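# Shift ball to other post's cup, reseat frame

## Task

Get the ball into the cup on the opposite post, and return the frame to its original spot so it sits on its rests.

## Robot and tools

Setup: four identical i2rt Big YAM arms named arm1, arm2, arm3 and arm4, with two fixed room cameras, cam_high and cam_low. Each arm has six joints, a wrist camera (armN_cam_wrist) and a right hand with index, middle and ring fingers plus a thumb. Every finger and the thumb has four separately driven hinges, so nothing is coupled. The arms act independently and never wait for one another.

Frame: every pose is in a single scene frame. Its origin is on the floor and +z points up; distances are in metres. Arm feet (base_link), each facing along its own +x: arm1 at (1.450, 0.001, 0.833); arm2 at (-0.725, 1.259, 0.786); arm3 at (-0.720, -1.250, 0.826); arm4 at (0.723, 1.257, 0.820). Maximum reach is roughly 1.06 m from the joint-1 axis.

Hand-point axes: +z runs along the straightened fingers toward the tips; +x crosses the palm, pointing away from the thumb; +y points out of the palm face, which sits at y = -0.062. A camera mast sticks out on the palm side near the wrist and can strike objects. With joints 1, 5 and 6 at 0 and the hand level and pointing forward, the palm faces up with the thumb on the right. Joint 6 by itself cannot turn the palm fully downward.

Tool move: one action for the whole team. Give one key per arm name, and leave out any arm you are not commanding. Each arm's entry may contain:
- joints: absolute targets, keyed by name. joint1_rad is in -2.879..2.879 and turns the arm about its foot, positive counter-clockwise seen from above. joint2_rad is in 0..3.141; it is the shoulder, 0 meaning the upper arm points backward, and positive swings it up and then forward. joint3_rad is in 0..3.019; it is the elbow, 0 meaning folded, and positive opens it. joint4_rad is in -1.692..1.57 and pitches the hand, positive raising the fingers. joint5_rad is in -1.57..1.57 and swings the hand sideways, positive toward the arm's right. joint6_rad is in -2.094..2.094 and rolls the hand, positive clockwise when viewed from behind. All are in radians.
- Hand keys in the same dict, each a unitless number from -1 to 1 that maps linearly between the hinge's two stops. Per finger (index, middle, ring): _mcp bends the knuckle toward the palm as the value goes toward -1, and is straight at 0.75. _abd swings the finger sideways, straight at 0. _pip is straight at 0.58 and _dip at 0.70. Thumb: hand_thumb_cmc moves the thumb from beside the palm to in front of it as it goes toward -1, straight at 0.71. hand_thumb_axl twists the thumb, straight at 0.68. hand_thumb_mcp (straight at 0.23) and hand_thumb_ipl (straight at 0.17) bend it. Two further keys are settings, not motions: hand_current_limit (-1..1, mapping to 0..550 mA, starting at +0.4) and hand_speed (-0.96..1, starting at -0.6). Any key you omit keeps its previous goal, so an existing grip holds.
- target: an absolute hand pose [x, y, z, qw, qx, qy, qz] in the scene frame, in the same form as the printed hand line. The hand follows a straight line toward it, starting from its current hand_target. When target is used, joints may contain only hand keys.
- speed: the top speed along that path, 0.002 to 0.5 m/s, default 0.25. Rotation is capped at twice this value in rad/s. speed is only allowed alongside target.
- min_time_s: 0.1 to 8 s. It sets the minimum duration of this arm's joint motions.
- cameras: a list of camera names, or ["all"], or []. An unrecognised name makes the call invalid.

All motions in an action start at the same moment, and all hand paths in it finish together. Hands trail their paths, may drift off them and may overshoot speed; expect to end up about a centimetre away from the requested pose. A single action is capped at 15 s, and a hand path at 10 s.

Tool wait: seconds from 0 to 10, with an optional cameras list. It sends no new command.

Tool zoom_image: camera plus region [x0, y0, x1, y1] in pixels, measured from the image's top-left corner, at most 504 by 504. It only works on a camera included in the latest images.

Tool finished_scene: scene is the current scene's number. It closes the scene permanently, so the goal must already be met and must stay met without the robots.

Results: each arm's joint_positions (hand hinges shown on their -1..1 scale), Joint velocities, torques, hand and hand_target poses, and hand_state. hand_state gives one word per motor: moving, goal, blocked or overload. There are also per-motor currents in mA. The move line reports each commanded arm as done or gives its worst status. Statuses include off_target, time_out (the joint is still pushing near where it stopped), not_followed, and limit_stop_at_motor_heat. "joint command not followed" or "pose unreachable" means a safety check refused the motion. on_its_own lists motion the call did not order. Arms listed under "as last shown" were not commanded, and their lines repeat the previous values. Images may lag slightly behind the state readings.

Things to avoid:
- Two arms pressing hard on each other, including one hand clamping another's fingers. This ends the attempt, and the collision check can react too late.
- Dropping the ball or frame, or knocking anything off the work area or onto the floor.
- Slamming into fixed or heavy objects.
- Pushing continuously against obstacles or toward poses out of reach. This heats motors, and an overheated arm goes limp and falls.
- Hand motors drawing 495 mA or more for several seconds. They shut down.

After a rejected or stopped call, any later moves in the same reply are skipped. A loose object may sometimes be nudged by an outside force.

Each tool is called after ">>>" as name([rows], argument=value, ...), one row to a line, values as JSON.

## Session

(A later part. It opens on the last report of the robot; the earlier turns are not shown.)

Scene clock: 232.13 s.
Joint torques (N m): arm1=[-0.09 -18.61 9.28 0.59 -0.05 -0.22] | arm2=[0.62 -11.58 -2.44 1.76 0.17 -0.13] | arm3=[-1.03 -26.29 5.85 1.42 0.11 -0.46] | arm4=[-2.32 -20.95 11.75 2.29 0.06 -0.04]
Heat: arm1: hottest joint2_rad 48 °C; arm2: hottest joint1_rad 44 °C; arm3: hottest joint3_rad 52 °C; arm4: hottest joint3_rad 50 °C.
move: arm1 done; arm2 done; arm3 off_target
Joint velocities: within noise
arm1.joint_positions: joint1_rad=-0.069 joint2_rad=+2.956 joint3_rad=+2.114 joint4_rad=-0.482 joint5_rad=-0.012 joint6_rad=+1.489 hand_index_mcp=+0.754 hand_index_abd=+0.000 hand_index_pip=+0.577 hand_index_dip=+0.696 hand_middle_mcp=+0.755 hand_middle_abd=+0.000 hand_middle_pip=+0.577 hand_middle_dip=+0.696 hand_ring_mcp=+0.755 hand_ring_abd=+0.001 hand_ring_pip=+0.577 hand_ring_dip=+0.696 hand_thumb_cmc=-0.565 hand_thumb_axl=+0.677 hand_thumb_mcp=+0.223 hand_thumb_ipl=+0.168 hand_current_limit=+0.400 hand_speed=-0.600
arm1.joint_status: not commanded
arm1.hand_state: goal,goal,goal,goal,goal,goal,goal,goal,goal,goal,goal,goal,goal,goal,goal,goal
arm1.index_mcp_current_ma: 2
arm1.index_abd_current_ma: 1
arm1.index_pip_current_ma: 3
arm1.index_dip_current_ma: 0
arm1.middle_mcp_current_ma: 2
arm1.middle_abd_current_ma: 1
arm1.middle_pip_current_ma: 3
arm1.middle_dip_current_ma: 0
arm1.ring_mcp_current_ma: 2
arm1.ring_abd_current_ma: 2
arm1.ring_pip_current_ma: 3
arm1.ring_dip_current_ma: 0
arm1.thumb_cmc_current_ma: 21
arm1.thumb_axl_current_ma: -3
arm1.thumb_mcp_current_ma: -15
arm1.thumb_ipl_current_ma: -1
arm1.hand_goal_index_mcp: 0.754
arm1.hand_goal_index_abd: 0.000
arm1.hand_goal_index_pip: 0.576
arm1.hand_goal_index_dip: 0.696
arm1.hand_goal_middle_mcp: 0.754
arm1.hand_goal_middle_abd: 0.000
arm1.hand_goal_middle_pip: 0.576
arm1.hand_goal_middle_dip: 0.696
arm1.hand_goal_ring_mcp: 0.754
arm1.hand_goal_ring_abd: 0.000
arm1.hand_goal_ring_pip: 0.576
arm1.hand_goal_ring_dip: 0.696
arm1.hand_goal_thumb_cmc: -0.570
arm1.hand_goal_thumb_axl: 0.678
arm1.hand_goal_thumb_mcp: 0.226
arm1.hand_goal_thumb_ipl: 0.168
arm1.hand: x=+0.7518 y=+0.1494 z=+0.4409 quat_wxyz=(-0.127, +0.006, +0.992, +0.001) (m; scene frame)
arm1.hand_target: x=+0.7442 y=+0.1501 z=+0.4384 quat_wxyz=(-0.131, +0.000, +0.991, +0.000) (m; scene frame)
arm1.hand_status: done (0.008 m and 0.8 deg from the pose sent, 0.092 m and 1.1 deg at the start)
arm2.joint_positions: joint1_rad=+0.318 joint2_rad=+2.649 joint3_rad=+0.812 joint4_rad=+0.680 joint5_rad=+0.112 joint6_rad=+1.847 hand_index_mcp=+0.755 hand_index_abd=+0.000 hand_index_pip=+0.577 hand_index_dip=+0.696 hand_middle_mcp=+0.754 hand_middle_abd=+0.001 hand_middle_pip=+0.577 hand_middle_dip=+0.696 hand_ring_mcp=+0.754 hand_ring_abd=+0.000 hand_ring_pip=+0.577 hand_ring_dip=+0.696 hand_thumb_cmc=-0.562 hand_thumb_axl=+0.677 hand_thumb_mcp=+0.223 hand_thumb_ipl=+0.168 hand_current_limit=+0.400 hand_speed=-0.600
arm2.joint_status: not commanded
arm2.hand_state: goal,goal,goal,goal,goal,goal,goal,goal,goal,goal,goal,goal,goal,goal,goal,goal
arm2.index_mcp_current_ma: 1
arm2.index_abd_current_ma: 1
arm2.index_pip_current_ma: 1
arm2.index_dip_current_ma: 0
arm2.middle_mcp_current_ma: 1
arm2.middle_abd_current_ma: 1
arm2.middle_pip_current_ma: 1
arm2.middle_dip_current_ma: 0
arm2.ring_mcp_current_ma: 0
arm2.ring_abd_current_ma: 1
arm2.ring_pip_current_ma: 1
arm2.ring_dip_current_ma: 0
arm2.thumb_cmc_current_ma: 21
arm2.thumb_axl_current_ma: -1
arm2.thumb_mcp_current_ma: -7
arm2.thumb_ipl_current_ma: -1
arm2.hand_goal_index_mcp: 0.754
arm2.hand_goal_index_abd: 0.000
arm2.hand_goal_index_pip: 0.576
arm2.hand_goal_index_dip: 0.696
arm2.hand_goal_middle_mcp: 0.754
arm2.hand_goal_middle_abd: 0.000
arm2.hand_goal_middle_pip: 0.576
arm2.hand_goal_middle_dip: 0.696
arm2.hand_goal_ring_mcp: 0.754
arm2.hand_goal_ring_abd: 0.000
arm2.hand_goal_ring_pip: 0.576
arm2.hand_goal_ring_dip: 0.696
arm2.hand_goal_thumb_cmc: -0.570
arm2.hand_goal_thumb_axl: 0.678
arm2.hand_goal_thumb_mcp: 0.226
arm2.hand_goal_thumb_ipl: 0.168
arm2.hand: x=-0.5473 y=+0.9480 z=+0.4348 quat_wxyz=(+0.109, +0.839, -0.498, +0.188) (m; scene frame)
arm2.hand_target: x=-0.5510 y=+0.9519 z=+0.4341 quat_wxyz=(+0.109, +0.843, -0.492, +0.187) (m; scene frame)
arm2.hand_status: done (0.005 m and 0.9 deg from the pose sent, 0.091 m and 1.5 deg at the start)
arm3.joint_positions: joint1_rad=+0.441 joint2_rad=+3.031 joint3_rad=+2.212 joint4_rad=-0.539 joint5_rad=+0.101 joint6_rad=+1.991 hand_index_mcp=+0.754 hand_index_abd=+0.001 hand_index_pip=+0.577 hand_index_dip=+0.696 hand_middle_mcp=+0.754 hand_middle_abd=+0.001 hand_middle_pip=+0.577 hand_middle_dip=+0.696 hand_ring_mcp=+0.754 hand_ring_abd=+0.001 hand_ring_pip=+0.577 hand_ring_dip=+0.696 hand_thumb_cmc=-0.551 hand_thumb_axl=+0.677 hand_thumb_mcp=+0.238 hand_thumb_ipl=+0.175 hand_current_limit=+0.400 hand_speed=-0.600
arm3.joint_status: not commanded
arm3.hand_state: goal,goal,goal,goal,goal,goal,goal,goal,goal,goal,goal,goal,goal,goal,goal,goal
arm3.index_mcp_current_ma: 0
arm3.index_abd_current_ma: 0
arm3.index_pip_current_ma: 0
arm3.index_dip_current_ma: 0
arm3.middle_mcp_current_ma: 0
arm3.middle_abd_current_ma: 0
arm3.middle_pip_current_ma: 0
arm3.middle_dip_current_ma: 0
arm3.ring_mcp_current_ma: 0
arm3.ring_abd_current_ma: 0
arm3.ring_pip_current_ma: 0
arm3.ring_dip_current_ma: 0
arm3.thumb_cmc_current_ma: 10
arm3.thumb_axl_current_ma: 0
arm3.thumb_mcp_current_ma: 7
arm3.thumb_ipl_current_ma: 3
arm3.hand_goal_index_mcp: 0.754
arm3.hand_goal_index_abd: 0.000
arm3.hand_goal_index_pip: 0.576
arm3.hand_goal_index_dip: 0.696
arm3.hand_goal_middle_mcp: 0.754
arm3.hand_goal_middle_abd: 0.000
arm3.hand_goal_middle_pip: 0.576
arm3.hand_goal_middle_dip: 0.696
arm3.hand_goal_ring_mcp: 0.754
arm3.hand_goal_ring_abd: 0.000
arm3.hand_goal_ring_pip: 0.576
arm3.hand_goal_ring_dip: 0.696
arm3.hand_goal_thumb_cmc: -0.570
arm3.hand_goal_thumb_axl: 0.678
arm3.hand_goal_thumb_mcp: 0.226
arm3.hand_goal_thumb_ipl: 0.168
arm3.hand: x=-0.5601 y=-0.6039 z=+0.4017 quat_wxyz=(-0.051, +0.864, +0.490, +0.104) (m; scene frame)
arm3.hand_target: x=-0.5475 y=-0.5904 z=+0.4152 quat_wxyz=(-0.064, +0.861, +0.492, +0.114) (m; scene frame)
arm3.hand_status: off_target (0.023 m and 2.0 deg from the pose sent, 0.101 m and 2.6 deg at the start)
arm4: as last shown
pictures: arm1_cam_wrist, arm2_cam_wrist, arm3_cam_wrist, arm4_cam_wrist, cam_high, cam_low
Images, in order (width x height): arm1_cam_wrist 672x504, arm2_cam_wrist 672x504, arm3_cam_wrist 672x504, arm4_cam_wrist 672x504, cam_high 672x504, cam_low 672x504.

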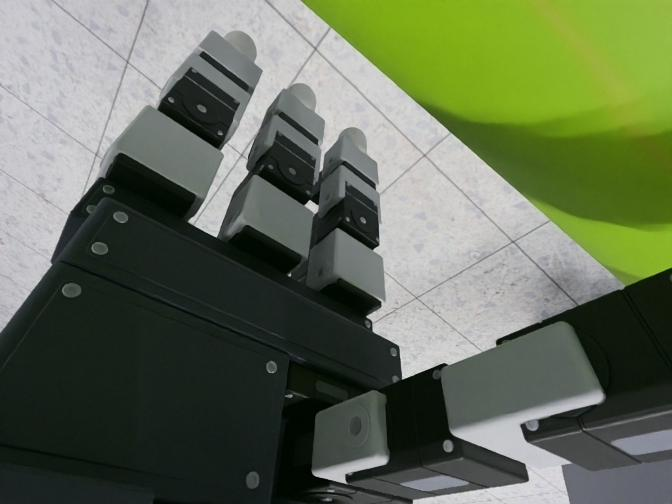

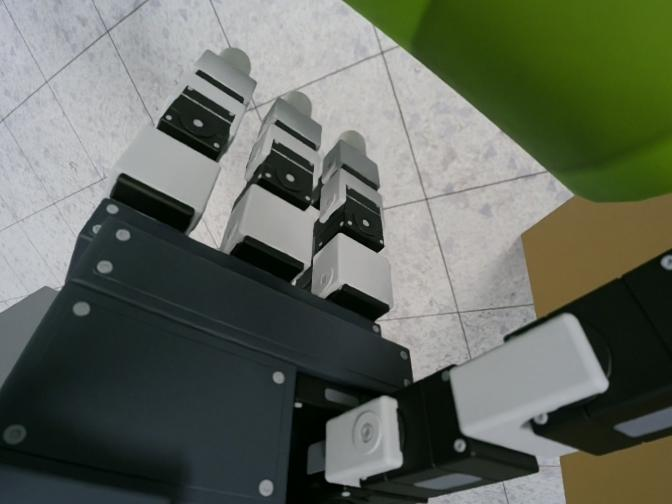

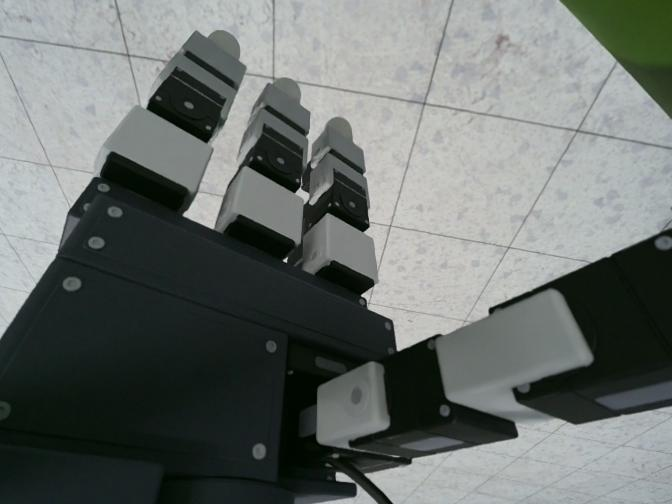

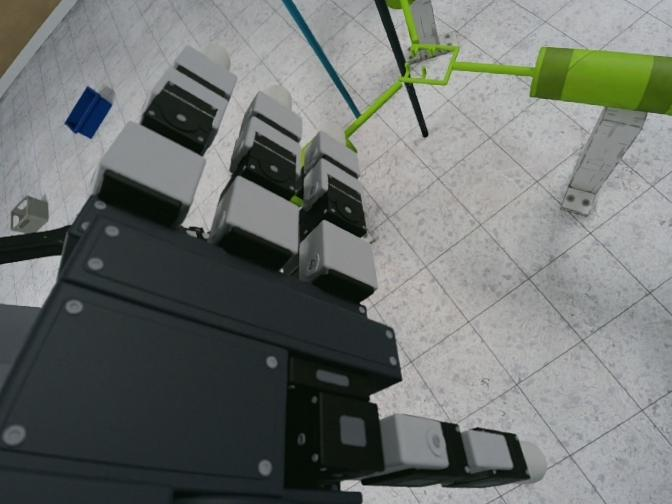

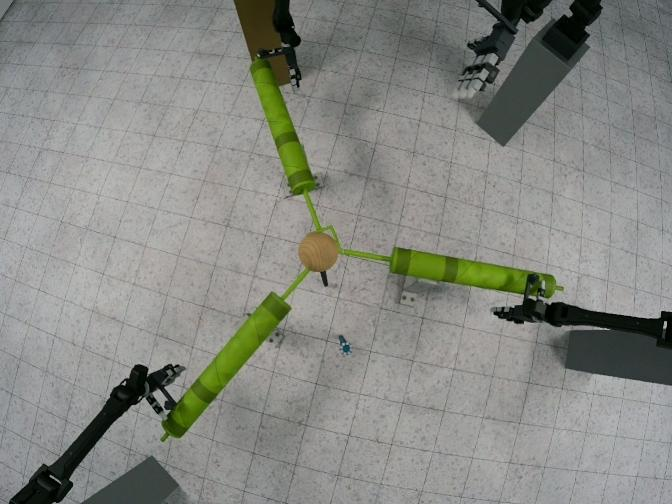

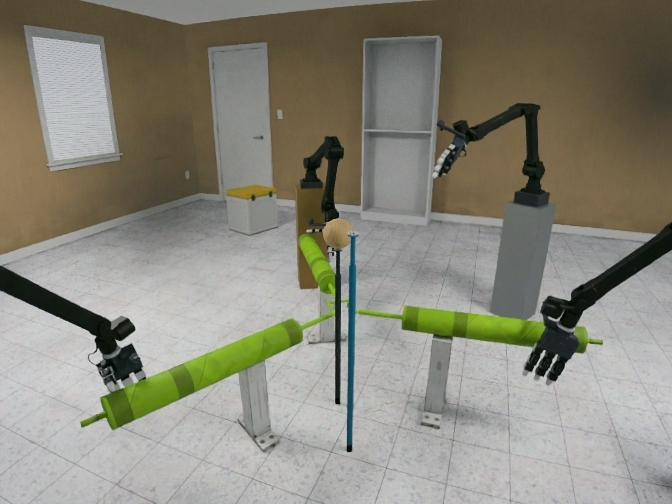

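>>> move(arm2={"target": [-0.514, 0.968, 0.475, 0.1029, 0.8588, -0.4643, 0.1903], "speed": 0.12}, arm3={"target": [-0.58, -0.575, 0.465, -0.0684, 0.8444, 0.5195, 0.1111], "speed": 0.12}, arm1={"target": [0.760, 0.150, 0.460, -0.1305, -0.0277, 0.991, -0.0036], "speed": 0.1}, cameras=[])

>>> move(arm1={"target": [0.762, 0.205, 0.468, -0.1305, -0.0277, 0.991, -0.0036], "speed": 0.1}, arm2={"target": [-0.600, 0.917, 0.475, 0.1029, 0.8588, -0.4643, 0.1903], "speed": 0.12}, arm3={"target": [-0.475, -0.625, 0.465, -0.0684, 0.8444, 0.5195, 0.1111], "speed": 0.12}, cameras=["cam_high", "cam_low"])

>>> zoom_image(camera="cam_low", region=[500, 280, 620, 400])

>>> zoom_image(camera="cam_high", region=[480, 220, 600, 340])

>>> zoom_image(camera="cam_low", region=[60, 290, 200, 430])

>>> zoom_image(camera="cam_high", region=[110, 340, 230, 460])

>>> zoom_image(camera="cam_high", region=[230, 10, 350, 130])

Scene clock: 251.90 s.
Joint torques (N m): arm1=[-0.56 -20.72 6.02 1.47 -0.07 -0.21] | arm2=[0.56 -12.92 -1.63 0.64 0.39 0.11] | arm3=[0.91 -25.64 6.26 0.44 0.15 -0.32] | arm4=[-2.26 -20.89 11.74 2.24 0.06 -0.04]
Heat: arm1: hottest joint2_rad 48 °C; arm2: hottest joint1_rad 44 °C; arm3: hottest joint2_rad 51 °C; arm4: hottest joint3_rad 51 °C.
move: arm1 off_target; arm2 done; arm3 done
Joint velocities: within noise
arm1.joint_positions: joint1_rad=-0.069 joint2_rad=+2.891 joint3_rad=+1.986 joint4_rad=-0.443 joint5_rad=-0.027 joint6_rad=+1.431 hand_index_mcp=+0.754 hand_index_abd=+0.000 hand_index_pip=+0.577 hand_index_dip=+0.696 hand_middle_mcp=+0.755 hand_middle_abd=+0.000 hand_middle_pip=+0.577 hand_middle_dip=+0.696 hand_ring_mcp=+0.755 hand_ring_abd=+0.001 hand_ring_pip=+0.577 hand_ring_dip=+0.696 hand_thumb_cmc=-0.565 hand_thumb_axl=+0.677 hand_thumb_mcp=+0.223 hand_thumb_ipl=+0.168 hand_current_limit=+0.400 hand_speed=-0.600
arm1.joint_status: not commanded
arm1.hand_state: goal,goal,goal,goal,goal,goal,goal,goal,goal,goal,goal,goal,goal,goal,goal,goal
arm1.index_mcp_current_ma: 2
arm1.index_abd_current_ma: 1
arm1.index_pip_current_ma: 3
arm1.index_dip_current_ma: 0
arm1.middle_mcp_current_ma: 2
arm1.middle_abd_current_ma: 1
arm1.middle_pip_current_ma: 3
arm1.middle_dip_current_ma: 0
arm1.ring_mcp_current_ma: 2
arm1.ring_abd_current_ma: 2
arm1.ring_pip_current_ma: 3
arm1.ring_dip_current_ma: 0
arm1.thumb_cmc_current_ma: 20
arm1.thumb_axl_current_ma: -3
arm1.thumb_mcp_current_ma: -15
arm1.thumb_ipl_current_ma: -1
arm1.hand_goal_index_mcp: 0.754
arm1.hand_goal_index_abd: 0.000
arm1.hand_goal_index_pip: 0.576
arm1.hand_goal_index_dip: 0.696
arm1.hand_goal_middle_mcp: 0.754
arm1.hand_goal_middle_abd: 0.000
arm1.hand_goal_middle_pip: 0.576
arm1.hand_goal_middle_dip: 0.696
arm1.hand_goal_ring_mcp: 0.754
arm1.hand_goal_ring_abd: 0.000
arm1.hand_goal_ring_pip: 0.576
arm1.hand_goal_ring_dip: 0.696
arm1.hand_goal_thumb_cmc: -0.570
arm1.hand_goal_thumb_axl: 0.678
arm1.hand_goal_thumb_mcp: 0.226
arm1.hand_goal_thumb_ipl: 0.168
arm1.hand: x=+0.7718 y=+0.1457 z=+0.4491 quat_wxyz=(-0.116, -0.023, +0.993, -0.004) (m; scene frame)
arm1.hand_target: x=+0.7601 y=+0.1501 z=+0.4602 quat_wxyz=(-0.131, -0.028, +0.991, -0.004) (m; scene frame)
arm1.hand_status: off_target (0.017 m and 1.7 deg from the pose sent, 0.021 m and 4.0 deg at the start)
arm2.joint_positions: joint1_rad=+0.428 joint2_rad=+2.530 joint3_rad=+0.755 joint4_rad=+0.622 joint5_rad=+0.123 joint6_rad=+1.863 hand_index_mcp=+0.755 hand_index_abd=+0.000 hand_index_pip=+0.577 hand_index_dip=+0.696 hand_middle_mcp=+0.754 hand_middle_abd=+0.001 hand_middle_pip=+0.577 hand_middle_dip=+0.696 hand_ring_mcp=+0.754 hand_ring_abd=+0.000 hand_ring_pip=+0.577 hand_ring_dip=+0.696 hand_thumb_cmc=-0.562 hand_thumb_axl=+0.677 hand_thumb_mcp=+0.223 hand_thumb_ipl=+0.168 hand_current_limit=+0.400 hand_speed=-0.600
arm2.joint_status: not commanded
arm2.hand_state: goal,goal,goal,goal,goal,goal,goal,goal,goal,goal,goal,goal,goal,goal,goal,goal
arm2.index_mcp_current_ma: 1
arm2.index_abd_current_ma: 1
arm2.index_pip_current_ma: 1
arm2.index_dip_current_ma: 0
arm2.middle_mcp_current_ma: 1
arm2.middle_abd_current_ma: 1
arm2.middle_pip_current_ma: 1
arm2.middle_dip_current_ma: 0
arm2.ring_mcp_current_ma: 0
arm2.ring_abd_current_ma: 1
arm2.ring_pip_current_ma: 1
arm2.ring_dip_current_ma: 0
arm2.thumb_cmc_current_ma: 21
arm2.thumb_axl_current_ma: -1
arm2.thumb_mcp_current_ma: -7
arm2.thumb_ipl_current_ma: -1
arm2.hand_goal_index_mcp: 0.754
arm2.hand_goal_index_abd: 0.000
arm2.hand_goal_index_pip: 0.576
arm2.hand_goal_index_dip: 0.696
arm2.hand_goal_middle_mcp: 0.754
arm2.hand_goal_middle_abd: 0.000
arm2.hand_goal_middle_pip: 0.576
arm2.hand_goal_middle_dip: 0.696
arm2.hand_goal_ring_mcp: 0.754
arm2.hand_goal_ring_abd: 0.000
arm2.hand_goal_ring_pip: 0.576
arm2.hand_goal_ring_dip: 0.696
arm2.hand_goal_thumb_cmc: -0.570
arm2.hand_goal_thumb_axl: 0.678
arm2.hand_goal_thumb_mcp: 0.226
arm2.hand_goal_thumb_ipl: 0.168
arm2.hand: x=-0.5106 y=+0.9652 z=+0.4722 quat_wxyz=(+0.103, +0.861, -0.459, +0.195) (m; scene frame)
arm2.hand_target: x=-0.5140 y=+0.9681 z=+0.4750 quat_wxyz=(+0.103, +0.859, -0.464, +0.190) (m; scene frame)
arm2.hand_status: done (0.005 m and 0.8 deg from the pose sent, 0.056 m and 4.5 deg at the start)
arm3.joint_positions: joint1_rad=+0.468 joint2_rad=+2.908 joint3_rad=+2.121 joint4_rad=-0.537 joint5_rad=+0.095 joint6_rad=+1.961 hand_index_mcp=+0.754 hand_index_abd=+0.001 hand_index_pip=+0.577 hand_index_dip=+0.696 hand_middle_mcp=+0.754 hand_middle_abd=+0.001 hand_middle_pip=+0.577 hand_middle_dip=+0.696 hand_ring_mcp=+0.754 hand_ring_abd=+0.001 hand_ring_pip=+0.577 hand_ring_dip=+0.696 hand_thumb_cmc=-0.564 hand_thumb_axl=+0.677 hand_thumb_mcp=+0.224 hand_thumb_ipl=+0.169 hand_current_limit=+0.400 hand_speed=-0.600
arm3.joint_status: not commanded
arm3.hand_state: goal,goal,goal,goal,goal,goal,goal,goal,goal,goal,goal,goal,goal,goal,goal,goal
arm3.index_mcp_current_ma: 0
arm3.index_abd_current_ma: 0
arm3.index_pip_current_ma: 0
arm3.index_dip_current_ma: 0
arm3.middle_mcp_current_ma: 0
arm3.middle_abd_current_ma: 0
arm3.middle_pip_current_ma: 0
arm3.middle_dip_current_ma: 0
arm3.ring_mcp_current_ma: 0
arm3.ring_abd_current_ma: 0
arm3.ring_pip_current_ma: 0
arm3.ring_dip_current_ma: 0
arm3.thumb_cmc_current_ma: 1
arm3.thumb_axl_current_ma: 0
arm3.thumb_mcp_current_ma: 0
arm3.thumb_ipl_current_ma: 0
arm3.hand_goal_index_mcp: 0.754
arm3.hand_goal_index_abd: 0.000
arm3.hand_goal_index_pip: 0.576
arm3.hand_goal_index_dip: 0.696
arm3.hand_goal_middle_mcp: 0.754
arm3.hand_goal_middle_abd: 0.000
arm3.hand_goal_middle_pip: 0.576
arm3.hand_goal_middle_dip: 0.696
arm3.hand_goal_ring_mcp: 0.754
arm3.hand_goal_ring_abd: 0.000
arm3.hand_goal_ring_pip: 0.576
arm3.hand_goal_ring_dip: 0.696
arm3.hand_goal_thumb_cmc: -0.570
arm3.hand_goal_thumb_axl: 0.678
arm3.hand_goal_thumb_mcp: 0.226
arm3.hand_goal_thumb_ipl: 0.168
arm3.hand: x=-0.5759 y=-0.5799 z=+0.4575 quat_wxyz=(-0.066, +0.848, +0.513, +0.111) (m; scene frame)
arm3.hand_target: x=-0.5801 y=-0.5749 z=+0.4650 quat_wxyz=(-0.068, +0.844, +0.520, +0.111) (m; scene frame)
arm3.hand_status: done (0.010 m and 0.9 deg from the pose sent, 0.072 m and 4.6 deg at the start)
arm4: as last shown
pictures: none
No camera images: "cameras" was empty.

Scene clock: 253.70 s.
Joint torques (N m): arm1=[-0.44 -20.95 6.95 0.53 -0.1 -0.23] | arm2=[0.79 -10.99 -2.21 1.85 0.06 -0.15] | arm3=[-0.15 -25.41 5.27 1.36 0.14 -0.28] | arm4=[-2.26 -20.89 11.74 2.26 0.05 -0.04]
Heat: arm1: hottest joint2_rad 48 °C; arm2: hottest joint1_rad 44 °C; arm3: hottest joint2_rad 51 °C; arm4: hottest joint3_rad 51 °C.
move: arm1 off_target; arm2 done; arm3 off_target
Joint velocities: within noise
arm1.joint_positions: joint1_rad=-0.153 joint2_rad=+2.888 joint3_rad=+1.986 joint4_rad=-0.445 joint5_rad=-0.048 joint6_rad=+1.351 hand_index_mcp=+0.754 hand_index_abd=+0.000 hand_index_pip=+0.577 hand_index_dip=+0.696 hand_middle_mcp=+0.755 hand_middle_abd=+0.000 hand_middle_pip=+0.577 hand_middle_dip=+0.696 hand_ring_mcp=+0.755 hand_ring_abd=+0.001 hand_ring_pip=+0.577 hand_ring_dip=+0.696 hand_thumb_cmc=-0.565 hand_thumb_axl=+0.677 hand_thumb_mcp=+0.223 hand_thumb_ipl=+0.168 hand_current_limit=+0.400 hand_speed=-0.600
arm1.joint_status: not commanded
arm1.hand_state: goal,goal,goal,goal,goal,goal,goal,goal,goal,goal,goal,goal,goal,goal,goal,goal
arm1.index_mcp_current_ma: 2
arm1.index_abd_current_ma: 1
arm1.index_pip_current_ma: 3
arm1.index_dip_current_ma: 0
arm1.middle_mcp_current_ma: 2
arm1.middle_abd_current_ma: 1
arm1.middle_pip_current_ma: 3
arm1.middle_dip_current_ma: 0
arm1.ring_mcp_current_ma: 2
arm1.ring_abd_current_ma: 2
arm1.ring_pip_current_ma: 3
arm1.ring_dip_current_ma: 0
arm1.thumb_cmc_current_ma: 20
arm1.thumb_axl_current_ma: -3
arm1.thumb_mcp_current_ma: -15
arm1.thumb_ipl_current_ma: -1
arm1.hand_goal_index_mcp: 0.754
arm1.hand_goal_index_abd: 0.000
arm1.hand_goal_index_pip: 0.576
arm1.hand_goal_index_dip: 0.696
arm1.hand_goal_middle_mcp: 0.754
arm1.hand_goal_middle_abd: 0.000
arm1.hand_goal_middle_pip: 0.576
arm1.hand_goal_middle_dip: 0.696
arm1.hand_goal_ring_mcp: 0.754
arm1.hand_goal_ring_abd: 0.000
arm1.hand_goal_ring_pip: 0.576
arm1.hand_goal_ring_dip: 0.696
arm1.hand_goal_thumb_cmc: -0.570
arm1.hand_goal_thumb_axl: 0.678
arm1.hand_goal_thumb_mcp: 0.226
arm1.hand_goal_thumb_ipl: 0.168
arm1.hand: x=+0.7779 y=+0.1997 z=+0.4504 quat_wxyz=(-0.118, -0.023, +0.993, -0.005) (m; scene frame)
arm1.hand_target: x=+0.7623 y=+0.2050 z=+0.4680 quat_wxyz=(-0.131, -0.028, +0.991, -0.004) (m; scene frame)
arm1.hand_status: off_target (0.024 m and 1.6 deg from the pose sent, 0.063 m and 1.7 deg at the start)
arm2.joint_positions: joint1_rad=+0.110 joint2_rad=+2.532 joint3_rad=+0.709 joint4_rad=+0.679 joint5_rad=+0.000 joint6_rad=+1.599 hand_index_mcp=+0.754 hand_index_abd=+0.000 hand_index_pip=+0.577 hand_index_dip=+0.696 hand_middle_mcp=+0.754 hand_middle_abd=+0.001 hand_middle_pip=+0.577 hand_middle_dip=+0.696 hand_ring_mcp=+0.754 hand_ring_abd=+0.000 hand_ring_pip=+0.577 hand_ring_dip=+0.696 hand_thumb_cmc=-0.562 hand_thumb_axl=+0.677 hand_thumb_mcp=+0.223 hand_thumb_ipl=+0.168 hand_current_limit=+0.400 hand_speed=-0.600
arm2.joint_status: not commanded
arm2.hand_state: goal,goal,goal,goal,goal,goal,goal,goal,goal,goal,goal,goal,goal,goal,goal,goal
arm2.index_mcp_current_ma: 0
arm2.index_abd_current_ma: 1
arm2.index_pip_current_ma: 1
arm2.index_dip_current_ma: 0
arm2.middle_mcp_current_ma: 0
arm2.middle_abd_current_ma: 1
arm2.middle_pip_current_ma: 1
arm2.middle_dip_current_ma: 0
arm2.ring_mcp_current_ma: 0
arm2.ring_abd_current_ma: 1
arm2.ring_pip_current_ma: 1
arm2.ring_dip_current_ma: 0
arm2.thumb_cmc_current_ma: 21
arm2.thumb_axl_current_ma: -1
arm2.thumb_mcp_current_ma: -7
arm2.thumb_ipl_current_ma: -1
arm2.hand_goal_index_mcp: 0.754
arm2.hand_goal_index_abd: 0.000
arm2.hand_goal_index_pip: 0.576
arm2.hand_goal_index_dip: 0.696
arm2.hand_goal_middle_mcp: 0.754
arm2.hand_goal_middle_abd: 0.000
arm2.hand_goal_middle_pip: 0.576
arm2.hand_goal_middle_dip: 0.696
arm2.hand_goal_ring_mcp: 0.754
arm2.hand_goal_ring_abd: 0.000
arm2.hand_goal_ring_pip: 0.576
arm2.hand_goal_ring_dip: 0.696
arm2.hand_goal_thumb_cmc: -0.570
arm2.hand_goal_thumb_axl: 0.678
arm2.hand_goal_thumb_mcp: 0.226
arm2.hand_goal_thumb_ipl: 0.168
arm2.hand: x=-0.5980 y=+0.9119 z=+0.4762 quat_wxyz=(+0.103, +0.855, -0.471, +0.191) (m; scene frame)
arm2.hand_target: x=-0.6001 y=+0.9171 z=+0.4750 quat_wxyz=(+0.103, +0.859, -0.464, +0.190) (m; scene frame)
arm2.hand_status: done (0.006 m and 0.9 deg from the pose sent, 0.102 m and 0.8 deg at the start)
arm3.joint_positions: joint1_rad=+0.313 joint2_rad=+2.850 joint3_rad=+1.940 joint4_rad=-0.437 joint5_rad=+0.053 joint6_rad=+1.802 hand_index_mcp=+0.754 hand_index_abd=+0.001 hand_index_pip=+0.577 hand_index_dip=+0.696 hand_middle_mcp=+0.754 hand_middle_abd=+0.001 hand_middle_pip=+0.577 hand_middle_dip=+0.696 hand_ring_mcp=+0.754 hand_ring_abd=+0.001 hand_ring_pip=+0.577 hand_ring_dip=+0.696 hand_thumb_cmc=-0.565 hand_thumb_axl=+0.677 hand_thumb_mcp=+0.224 hand_thumb_ipl=+0.169 hand_current_limit=+0.400 hand_speed=-0.600
arm3.joint_status: not commanded
arm3.hand_state: goal,goal,goal,goal,goal,goal,goal,goal,goal,goal,goal,goal,goal,goal,goal,goal
arm3.index_mcp_current_ma: 0
arm3.index_abd_current_ma: 0
arm3.index_pip_current_ma: 0
arm3.index_dip_current_ma: 0
arm3.middle_mcp_current_ma: 0
arm3.middle_abd_current_ma: 0
arm3.middle_pip_current_ma: 0
arm3.middle_dip_current_ma: 0
arm3.ring_mcp_current_ma: 0
arm3.ring_abd_current_ma: 0
arm3.ring_pip_current_ma: 0
arm3.ring_dip_current_ma: 0
arm3.thumb_cmc_current_ma: 1
arm3.thumb_axl_current_ma: 0
arm3.thumb_mcp_current_ma: 0
arm3.thumb_ipl_current_ma: 0
arm3.hand_goal_index_mcp: 0.754
arm3.hand_goal_index_abd: 0.000
arm3.hand_goal_index_pip: 0.576
arm3.hand_goal_index_dip: 0.696
arm3.hand_goal_middle_mcp: 0.754
arm3.hand_goal_middle_abd: 0.000
arm3.hand_goal_middle_pip: 0.576
arm3.hand_goal_middle_dip: 0.696
arm3.hand_goal_ring_mcp: 0.754
arm3.hand_goal_ring_abd: 0.000
arm3.hand_goal_ring_pip: 0.576
arm3.hand_goal_ring_dip: 0.696
arm3.hand_goal_thumb_cmc: -0.570
arm3.hand_goal_thumb_axl: 0.678
arm3.hand_goal_thumb_mcp: 0.226
arm3.hand_goal_thumb_ipl: 0.168
arm3.hand: x=-0.4803 y=-0.6393 z=+0.4497 quat_wxyz=(-0.055, +0.847, +0.519, +0.099) (m; scene frame)
arm3.hand_target: x=-0.4750 y=-0.6251 z=+0.4651 quat_wxyz=(-0.068, +0.845, +0.519, +0.111) (m; scene frame)
arm3.hand_status: off_target (0.022 m and 2.1 deg from the pose sent, 0.111 m and 0.9 deg at the start)
arm4: as last shown
pictures: cam_high, cam_low
Images, in order (width x height): cam_high 672x504, cam_low 672x504.

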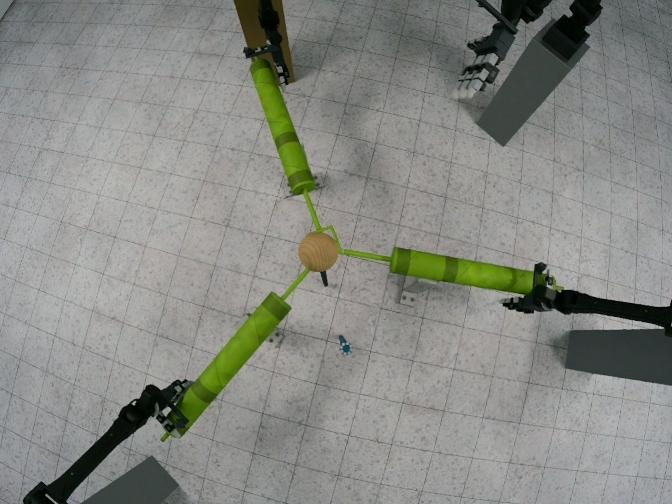

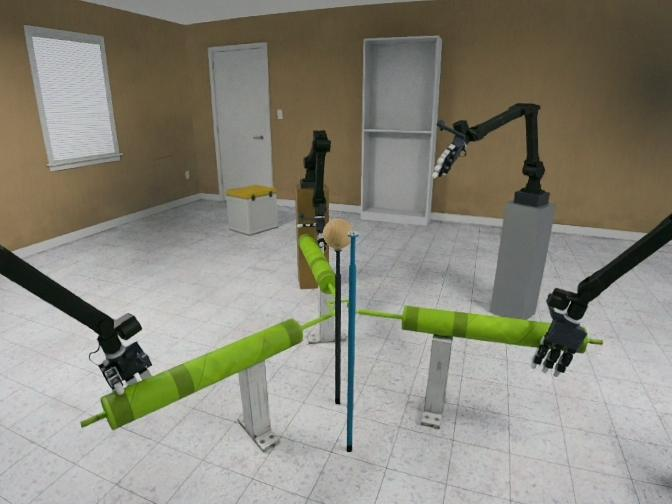

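Scaled by 4.200 from the camera's 672x504 image, which has a finer 960x720 frame.

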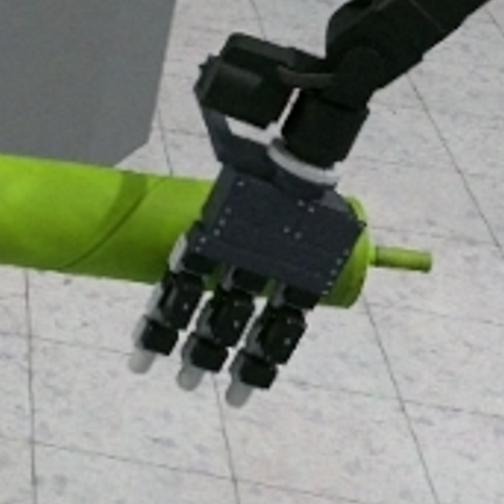

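Scaled by 4.200 from the camera's 672x504 image, which has a finer 960x720 frame.

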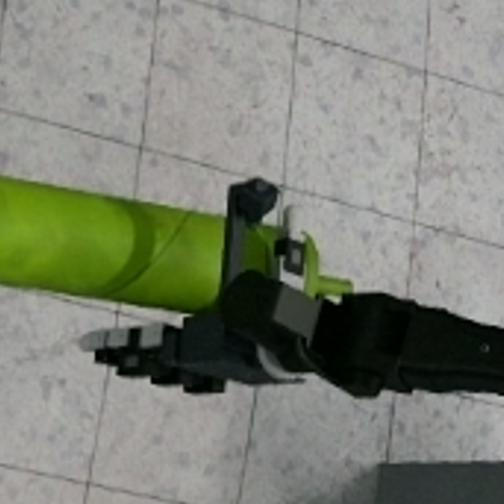

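Scaled by 3.600 from the camera's 672x504 image, which has a finer 960x720 frame.

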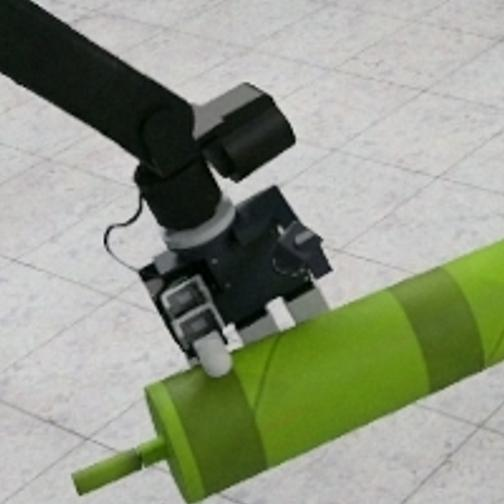

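Scaled by 4.200 from the camera's 672x504 image, which has a finer 960x720 frame.

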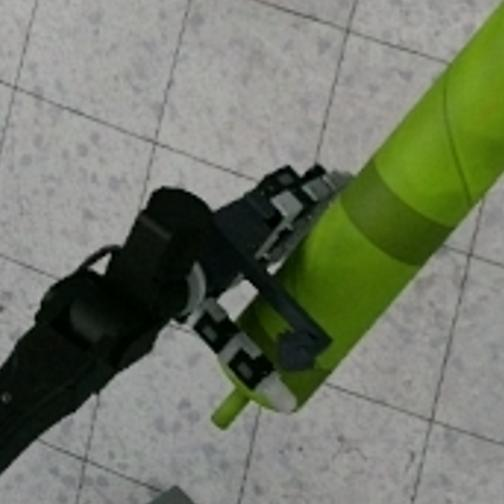

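Scaled by 4.200 from the camera's 672x504 image, which has a finer 960x720 frame.

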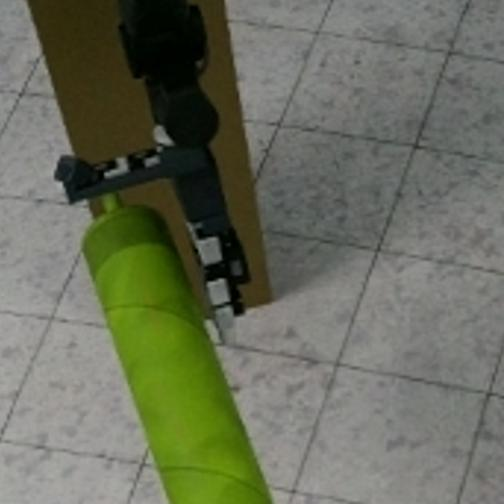

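>>> move(arm1={"target": [0.7315, 0.224, 0.457, -0.1305, -0.0277, 0.991, -0.0036], "speed": 0.06}, arm2={"target": [-0.6065, 0.894, 0.446, 0.1029, 0.8588, -0.4643, 0.1903], "speed": 0.06}, arm3={"target": [-0.448, -0.61, 0.439, -0.0684, 0.8444, 0.5195, 0.1111], "speed": 0.06}, cameras=["all"])

Scene clock: 258.17 s.
Joint torques (N m): arm1=[-0.44 -19.37 9.77 0.66 0.03 -0.24] | arm2=[0.03 -11.58 -1.05 1.39 0.04 -0.14] | arm3=[-0.38 -23.47 9.4 0.5 0.14 -0.31] | arm4=[-2.26 -20.89 11.74 2.28 0.06 -0.04]
Heat: arm1: hottest joint2_rad 48 °C; arm2: hottest joint1_rad 44 °C; arm3: hottest joint2_rad 51 °C; arm4: hottest joint3_rad 51 °C.
move: arm1 off_target; arm2 done; arm3 off_target
Joint velocities: within noise
arm1.joint_positions: joint1_rad=-0.167 joint2_rad=+2.960 joint3_rad=+2.182 joint4_rad=-0.561 joint5_rad=-0.056 joint6_rad=+1.332 hand_index_mcp=+0.754 hand_index_abd=+0.000 hand_index_pip=+0.577 hand_index_dip=+0.696 hand_middle_mcp=+0.754 hand_middle_abd=+0.000 hand_middle_pip=+0.577 hand_middle_dip=+0.696 hand_ring_mcp=+0.755 hand_ring_abd=+0.001 hand_ring_pip=+0.577 hand_ring_dip=+0.696 hand_thumb_cmc=-0.565 hand_thumb_axl=+0.677 hand_thumb_mcp=+0.223 hand_thumb_ipl=+0.168 hand_current_limit=+0.400 hand_speed=-0.600
arm1.joint_status: not commanded
arm1.hand_state: goal,goal,goal,goal,goal,goal,goal,goal,goal,goal,goal,goal,goal,goal,goal,goal
arm1.index_mcp_current_ma: 1
arm1.index_abd_current_ma: 1
arm1.index_pip_current_ma: 3
arm1.index_dip_current_ma: 0
arm1.middle_mcp_current_ma: 1
arm1.middle_abd_current_ma: 1
arm1.middle_pip_current_ma: 3
arm1.middle_dip_current_ma: 0
arm1.ring_mcp_current_ma: 4
arm1.ring_abd_current_ma: 2
arm1.ring_pip_current_ma: 3
arm1.ring_dip_current_ma: 0
arm1.thumb_cmc_current_ma: 20
arm1.thumb_axl_current_ma: -3
arm1.thumb_mcp_current_ma: -15
arm1.thumb_ipl_current_ma: -1
arm1.hand_goal_index_mcp: 0.754
arm1.hand_goal_index_abd: 0.000
arm1.hand_goal_index_pip: 0.576
arm1.hand_goal_index_dip: 0.696
arm1.hand_goal_middle_mcp: 0.754
arm1.hand_goal_middle_abd: 0.000
arm1.hand_goal_middle_pip: 0.576
arm1.hand_goal_middle_dip: 0.696
arm1.hand_goal_ring_mcp: 0.754
arm1.hand_goal_ring_abd: 0.000
arm1.hand_goal_ring_pip: 0.576
arm1.hand_goal_ring_dip: 0.696
arm1.hand_goal_thumb_cmc: -0.570
arm1.hand_goal_thumb_axl: 0.678
arm1.hand_goal_thumb_mcp: 0.226
arm1.hand_goal_thumb_ipl: 0.168
arm1.hand: x=+0.7410 y=+0.2160 z=+0.4547 quat_wxyz=(-0.123, -0.026, +0.992, -0.007) (m; scene frame)
arm1.hand_target: x=+0.7320 y=+0.2240 z=+0.4574 quat_wxyz=(-0.131, -0.028, +0.991, -0.003) (m; scene frame)
arm1.hand_status: off_target (0.013 m and 0.9 deg from the pose sent, 0.053 m and 1.5 deg at the start)
arm2.joint_positions: joint1_rad=+0.062 joint2_rad=+2.612 joint3_rad=+0.786 joint4_rad=+0.679 joint5_rad=-0.023 joint6_rad=+1.547 hand_index_mcp=+0.754 hand_index_abd=+0.000 hand_index_pip=+0.577 hand_index_dip=+0.696 hand_middle_mcp=+0.754 hand_middle_abd=+0.001 hand_middle_pip=+0.577 hand_middle_dip=+0.696 hand_ring_mcp=+0.754 hand_ring_abd=+0.000 hand_ring_pip=+0.577 hand_ring_dip=+0.696 hand_thumb_cmc=-0.562 hand_thumb_axl=+0.677 hand_thumb_mcp=+0.223 hand_thumb_ipl=+0.168 hand_current_limit=+0.400 hand_speed=-0.600
arm2.joint_status: not commanded
arm2.hand_state: goal,goal,goal,goal,goal,goal,goal,goal,goal,goal,goal,goal,goal,goal,goal,goal
arm2.index_mcp_current_ma: 0
arm2.index_abd_current_ma: 1
arm2.index_pip_current_ma: 1
arm2.index_dip_current_ma: 0
arm2.middle_mcp_current_ma: 0
arm2.middle_abd_current_ma: 1
arm2.middle_pip_current_ma: 1
arm2.middle_dip_current_ma: 0
arm2.ring_mcp_current_ma: 0
arm2.ring_abd_current_ma: 1
arm2.ring_pip_current_ma: 1
arm2.ring_dip_current_ma: 0
arm2.thumb_cmc_current_ma: 21
arm2.thumb_axl_current_ma: -1
arm2.thumb_mcp_current_ma: -7
arm2.thumb_ipl_current_ma: -1
arm2.hand_goal_index_mcp: 0.754
arm2.hand_goal_index_abd: 0.000
arm2.hand_goal_index_pip: 0.576
arm2.hand_goal_index_dip: 0.696
arm2.hand_goal_middle_mcp: 0.754
arm2.hand_goal_middle_abd: 0.000
arm2.hand_goal_middle_pip: 0.576
arm2.hand_goal_middle_dip: 0.696
arm2.hand_goal_ring_mcp: 0.754
arm2.hand_goal_ring_abd: 0.000
arm2.hand_goal_ring_pip: 0.576
arm2.hand_goal_ring_dip: 0.696
arm2.hand_goal_thumb_cmc: -0.570
arm2.hand_goal_thumb_axl: 0.678
arm2.hand_goal_thumb_mcp: 0.226
arm2.hand_goal_thumb_ipl: 0.168
arm2.hand: x=-0.6047 y=+0.8948 z=+0.4479 quat_wxyz=(+0.102, +0.857, -0.468, +0.190) (m; scene frame)
arm2.hand_target: x=-0.6066 y=+0.8941 z=+0.4460 quat_wxyz=(+0.103, +0.859, -0.464, +0.190) (m; scene frame)
arm2.hand_status: done (0.003 m and 0.4 deg from the pose sent, 0.036 m and 0.9 deg at the start)
arm3.joint_positions: joint1_rad=+0.287 joint2_rad=+2.919 joint3_rad=+2.069 joint4_rad=-0.473 joint5_rad=+0.045 joint6_rad=+1.770 hand_index_mcp=+0.754 hand_index_abd=+0.001 hand_index_pip=+0.577 hand_index_dip=+0.696 hand_middle_mcp=+0.754 hand_middle_abd=+0.001 hand_middle_pip=+0.577 hand_middle_dip=+0.696 hand_ring_mcp=+0.754 hand_ring_abd=+0.001 hand_ring_pip=+0.577 hand_ring_dip=+0.696 hand_thumb_cmc=-0.565 hand_thumb_axl=+0.677 hand_thumb_mcp=+0.224 hand_thumb_ipl=+0.169 hand_current_limit=+0.400 hand_speed=-0.600
arm3.joint_status: not commanded
arm3.hand_state: goal,goal,goal,goal,goal,goal,goal,goal,goal,goal,goal,goal,goal,goal,goal,goal
arm3.index_mcp_current_ma: 0
arm3.index_abd_current_ma: 0
arm3.index_pip_current_ma: 0
arm3.index_dip_current_ma: 0
arm3.middle_mcp_current_ma: 0
arm3.middle_abd_current_ma: 0
arm3.middle_pip_current_ma: 0
arm3.middle_dip_current_ma: 0
arm3.ring_mcp_current_ma: 0
arm3.ring_abd_current_ma: 0
arm3.ring_pip_current_ma: 0
arm3.ring_dip_current_ma: 0
arm3.thumb_cmc_current_ma: 1
arm3.thumb_axl_current_ma: 0
arm3.thumb_mcp_current_ma: 0
arm3.thumb_ipl_current_ma: 0
arm3.hand_goal_index_mcp: 0.754
arm3.hand_goal_index_abd: 0.000
arm3.hand_goal_index_pip: 0.576
arm3.hand_goal_index_dip: 0.696
arm3.hand_goal_middle_mcp: 0.754
arm3.hand_goal_middle_abd: 0.000
arm3.hand_goal_middle_pip: 0.576
arm3.hand_goal_middle_dip: 0.696
arm3.hand_goal_ring_mcp: 0.754
arm3.hand_goal_ring_abd: 0.000
arm3.hand_goal_ring_pip: 0.576
arm3.hand_goal_ring_dip: 0.696
arm3.hand_goal_thumb_cmc: -0.570
arm3.hand_goal_thumb_axl: 0.678
arm3.hand_goal_thumb_mcp: 0.226
arm3.hand_goal_thumb_ipl: 0.168
arm3.hand: x=-0.4571 y=-0.6191 z=+0.4377 quat_wxyz=(-0.063, +0.845, +0.521, +0.106) (m; scene frame)
arm3.hand_target: x=-0.4481 y=-0.6102 z=+0.4395 quat_wxyz=(-0.069, +0.844, +0.520, +0.111) (m; scene frame)
arm3.hand_status: off_target (0.013 m and 0.9 deg from the pose sent, 0.045 m and 2.1 deg at the start)
arm4: as last shown
pictures: arm1_cam_wrist, arm2_cam_wrist, arm3_cam_wrist, arm4_cam_wrist, cam_high, cam_low
Images, in order (width x height): arm1_cam_wrist 672x504, arm2_cam_wrist 672x504, arm3_cam_wrist 672x504, arm4_cam_wrist 672x504, cam_high 672x504, cam_low 672x504.

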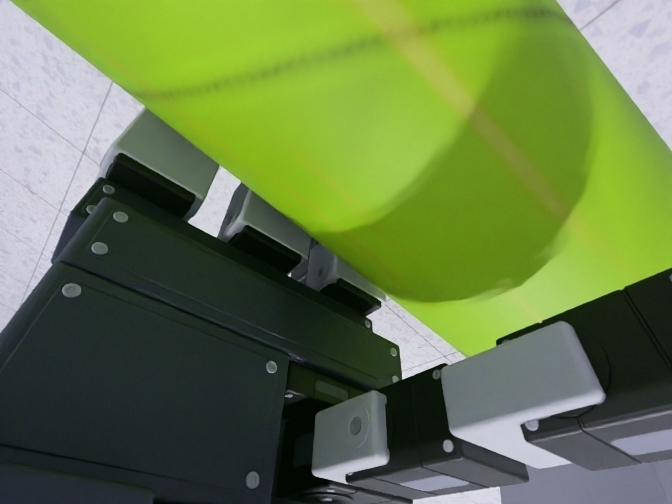

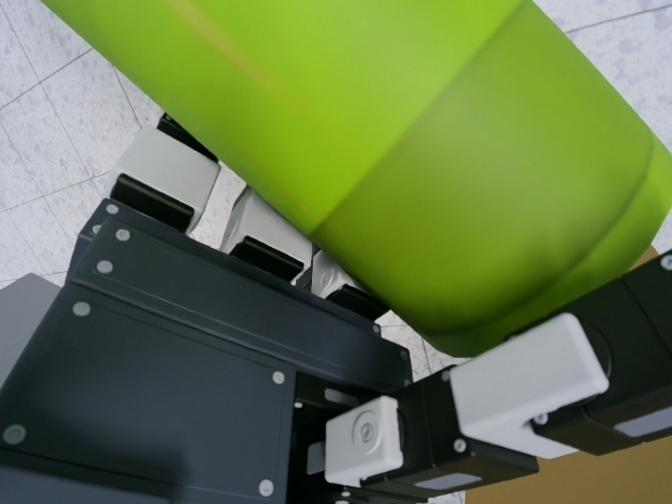

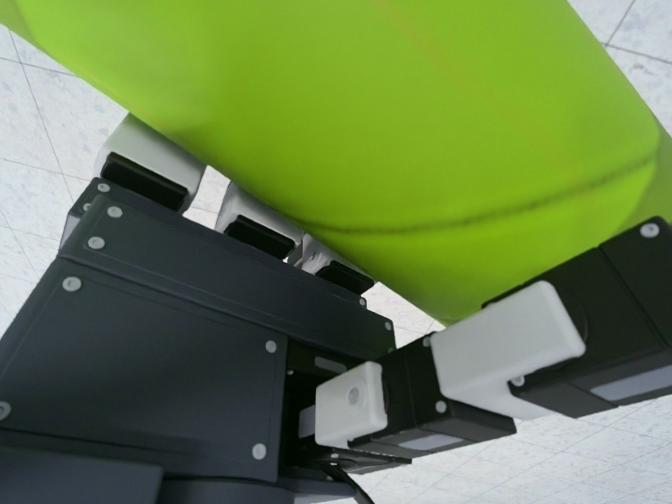

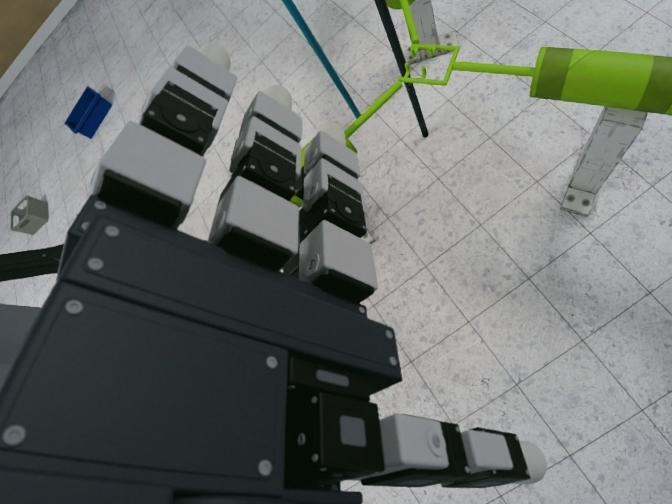

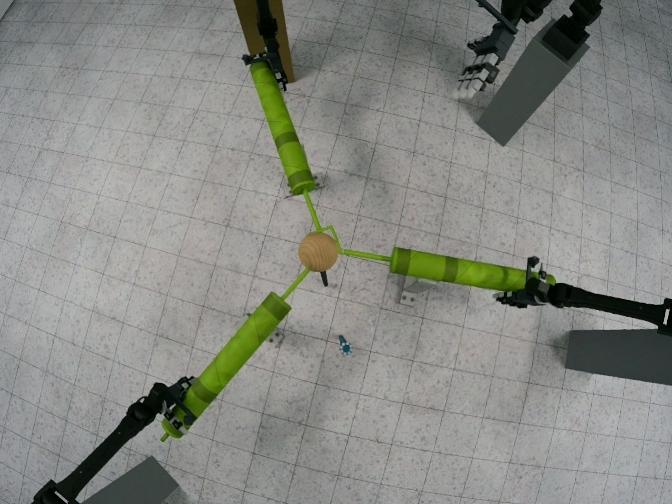

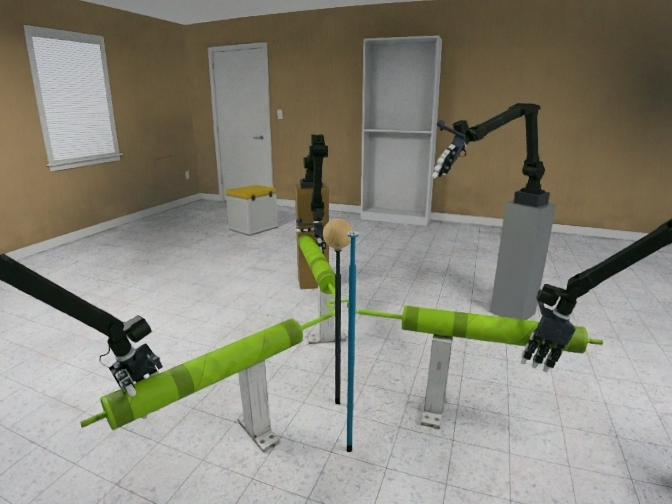

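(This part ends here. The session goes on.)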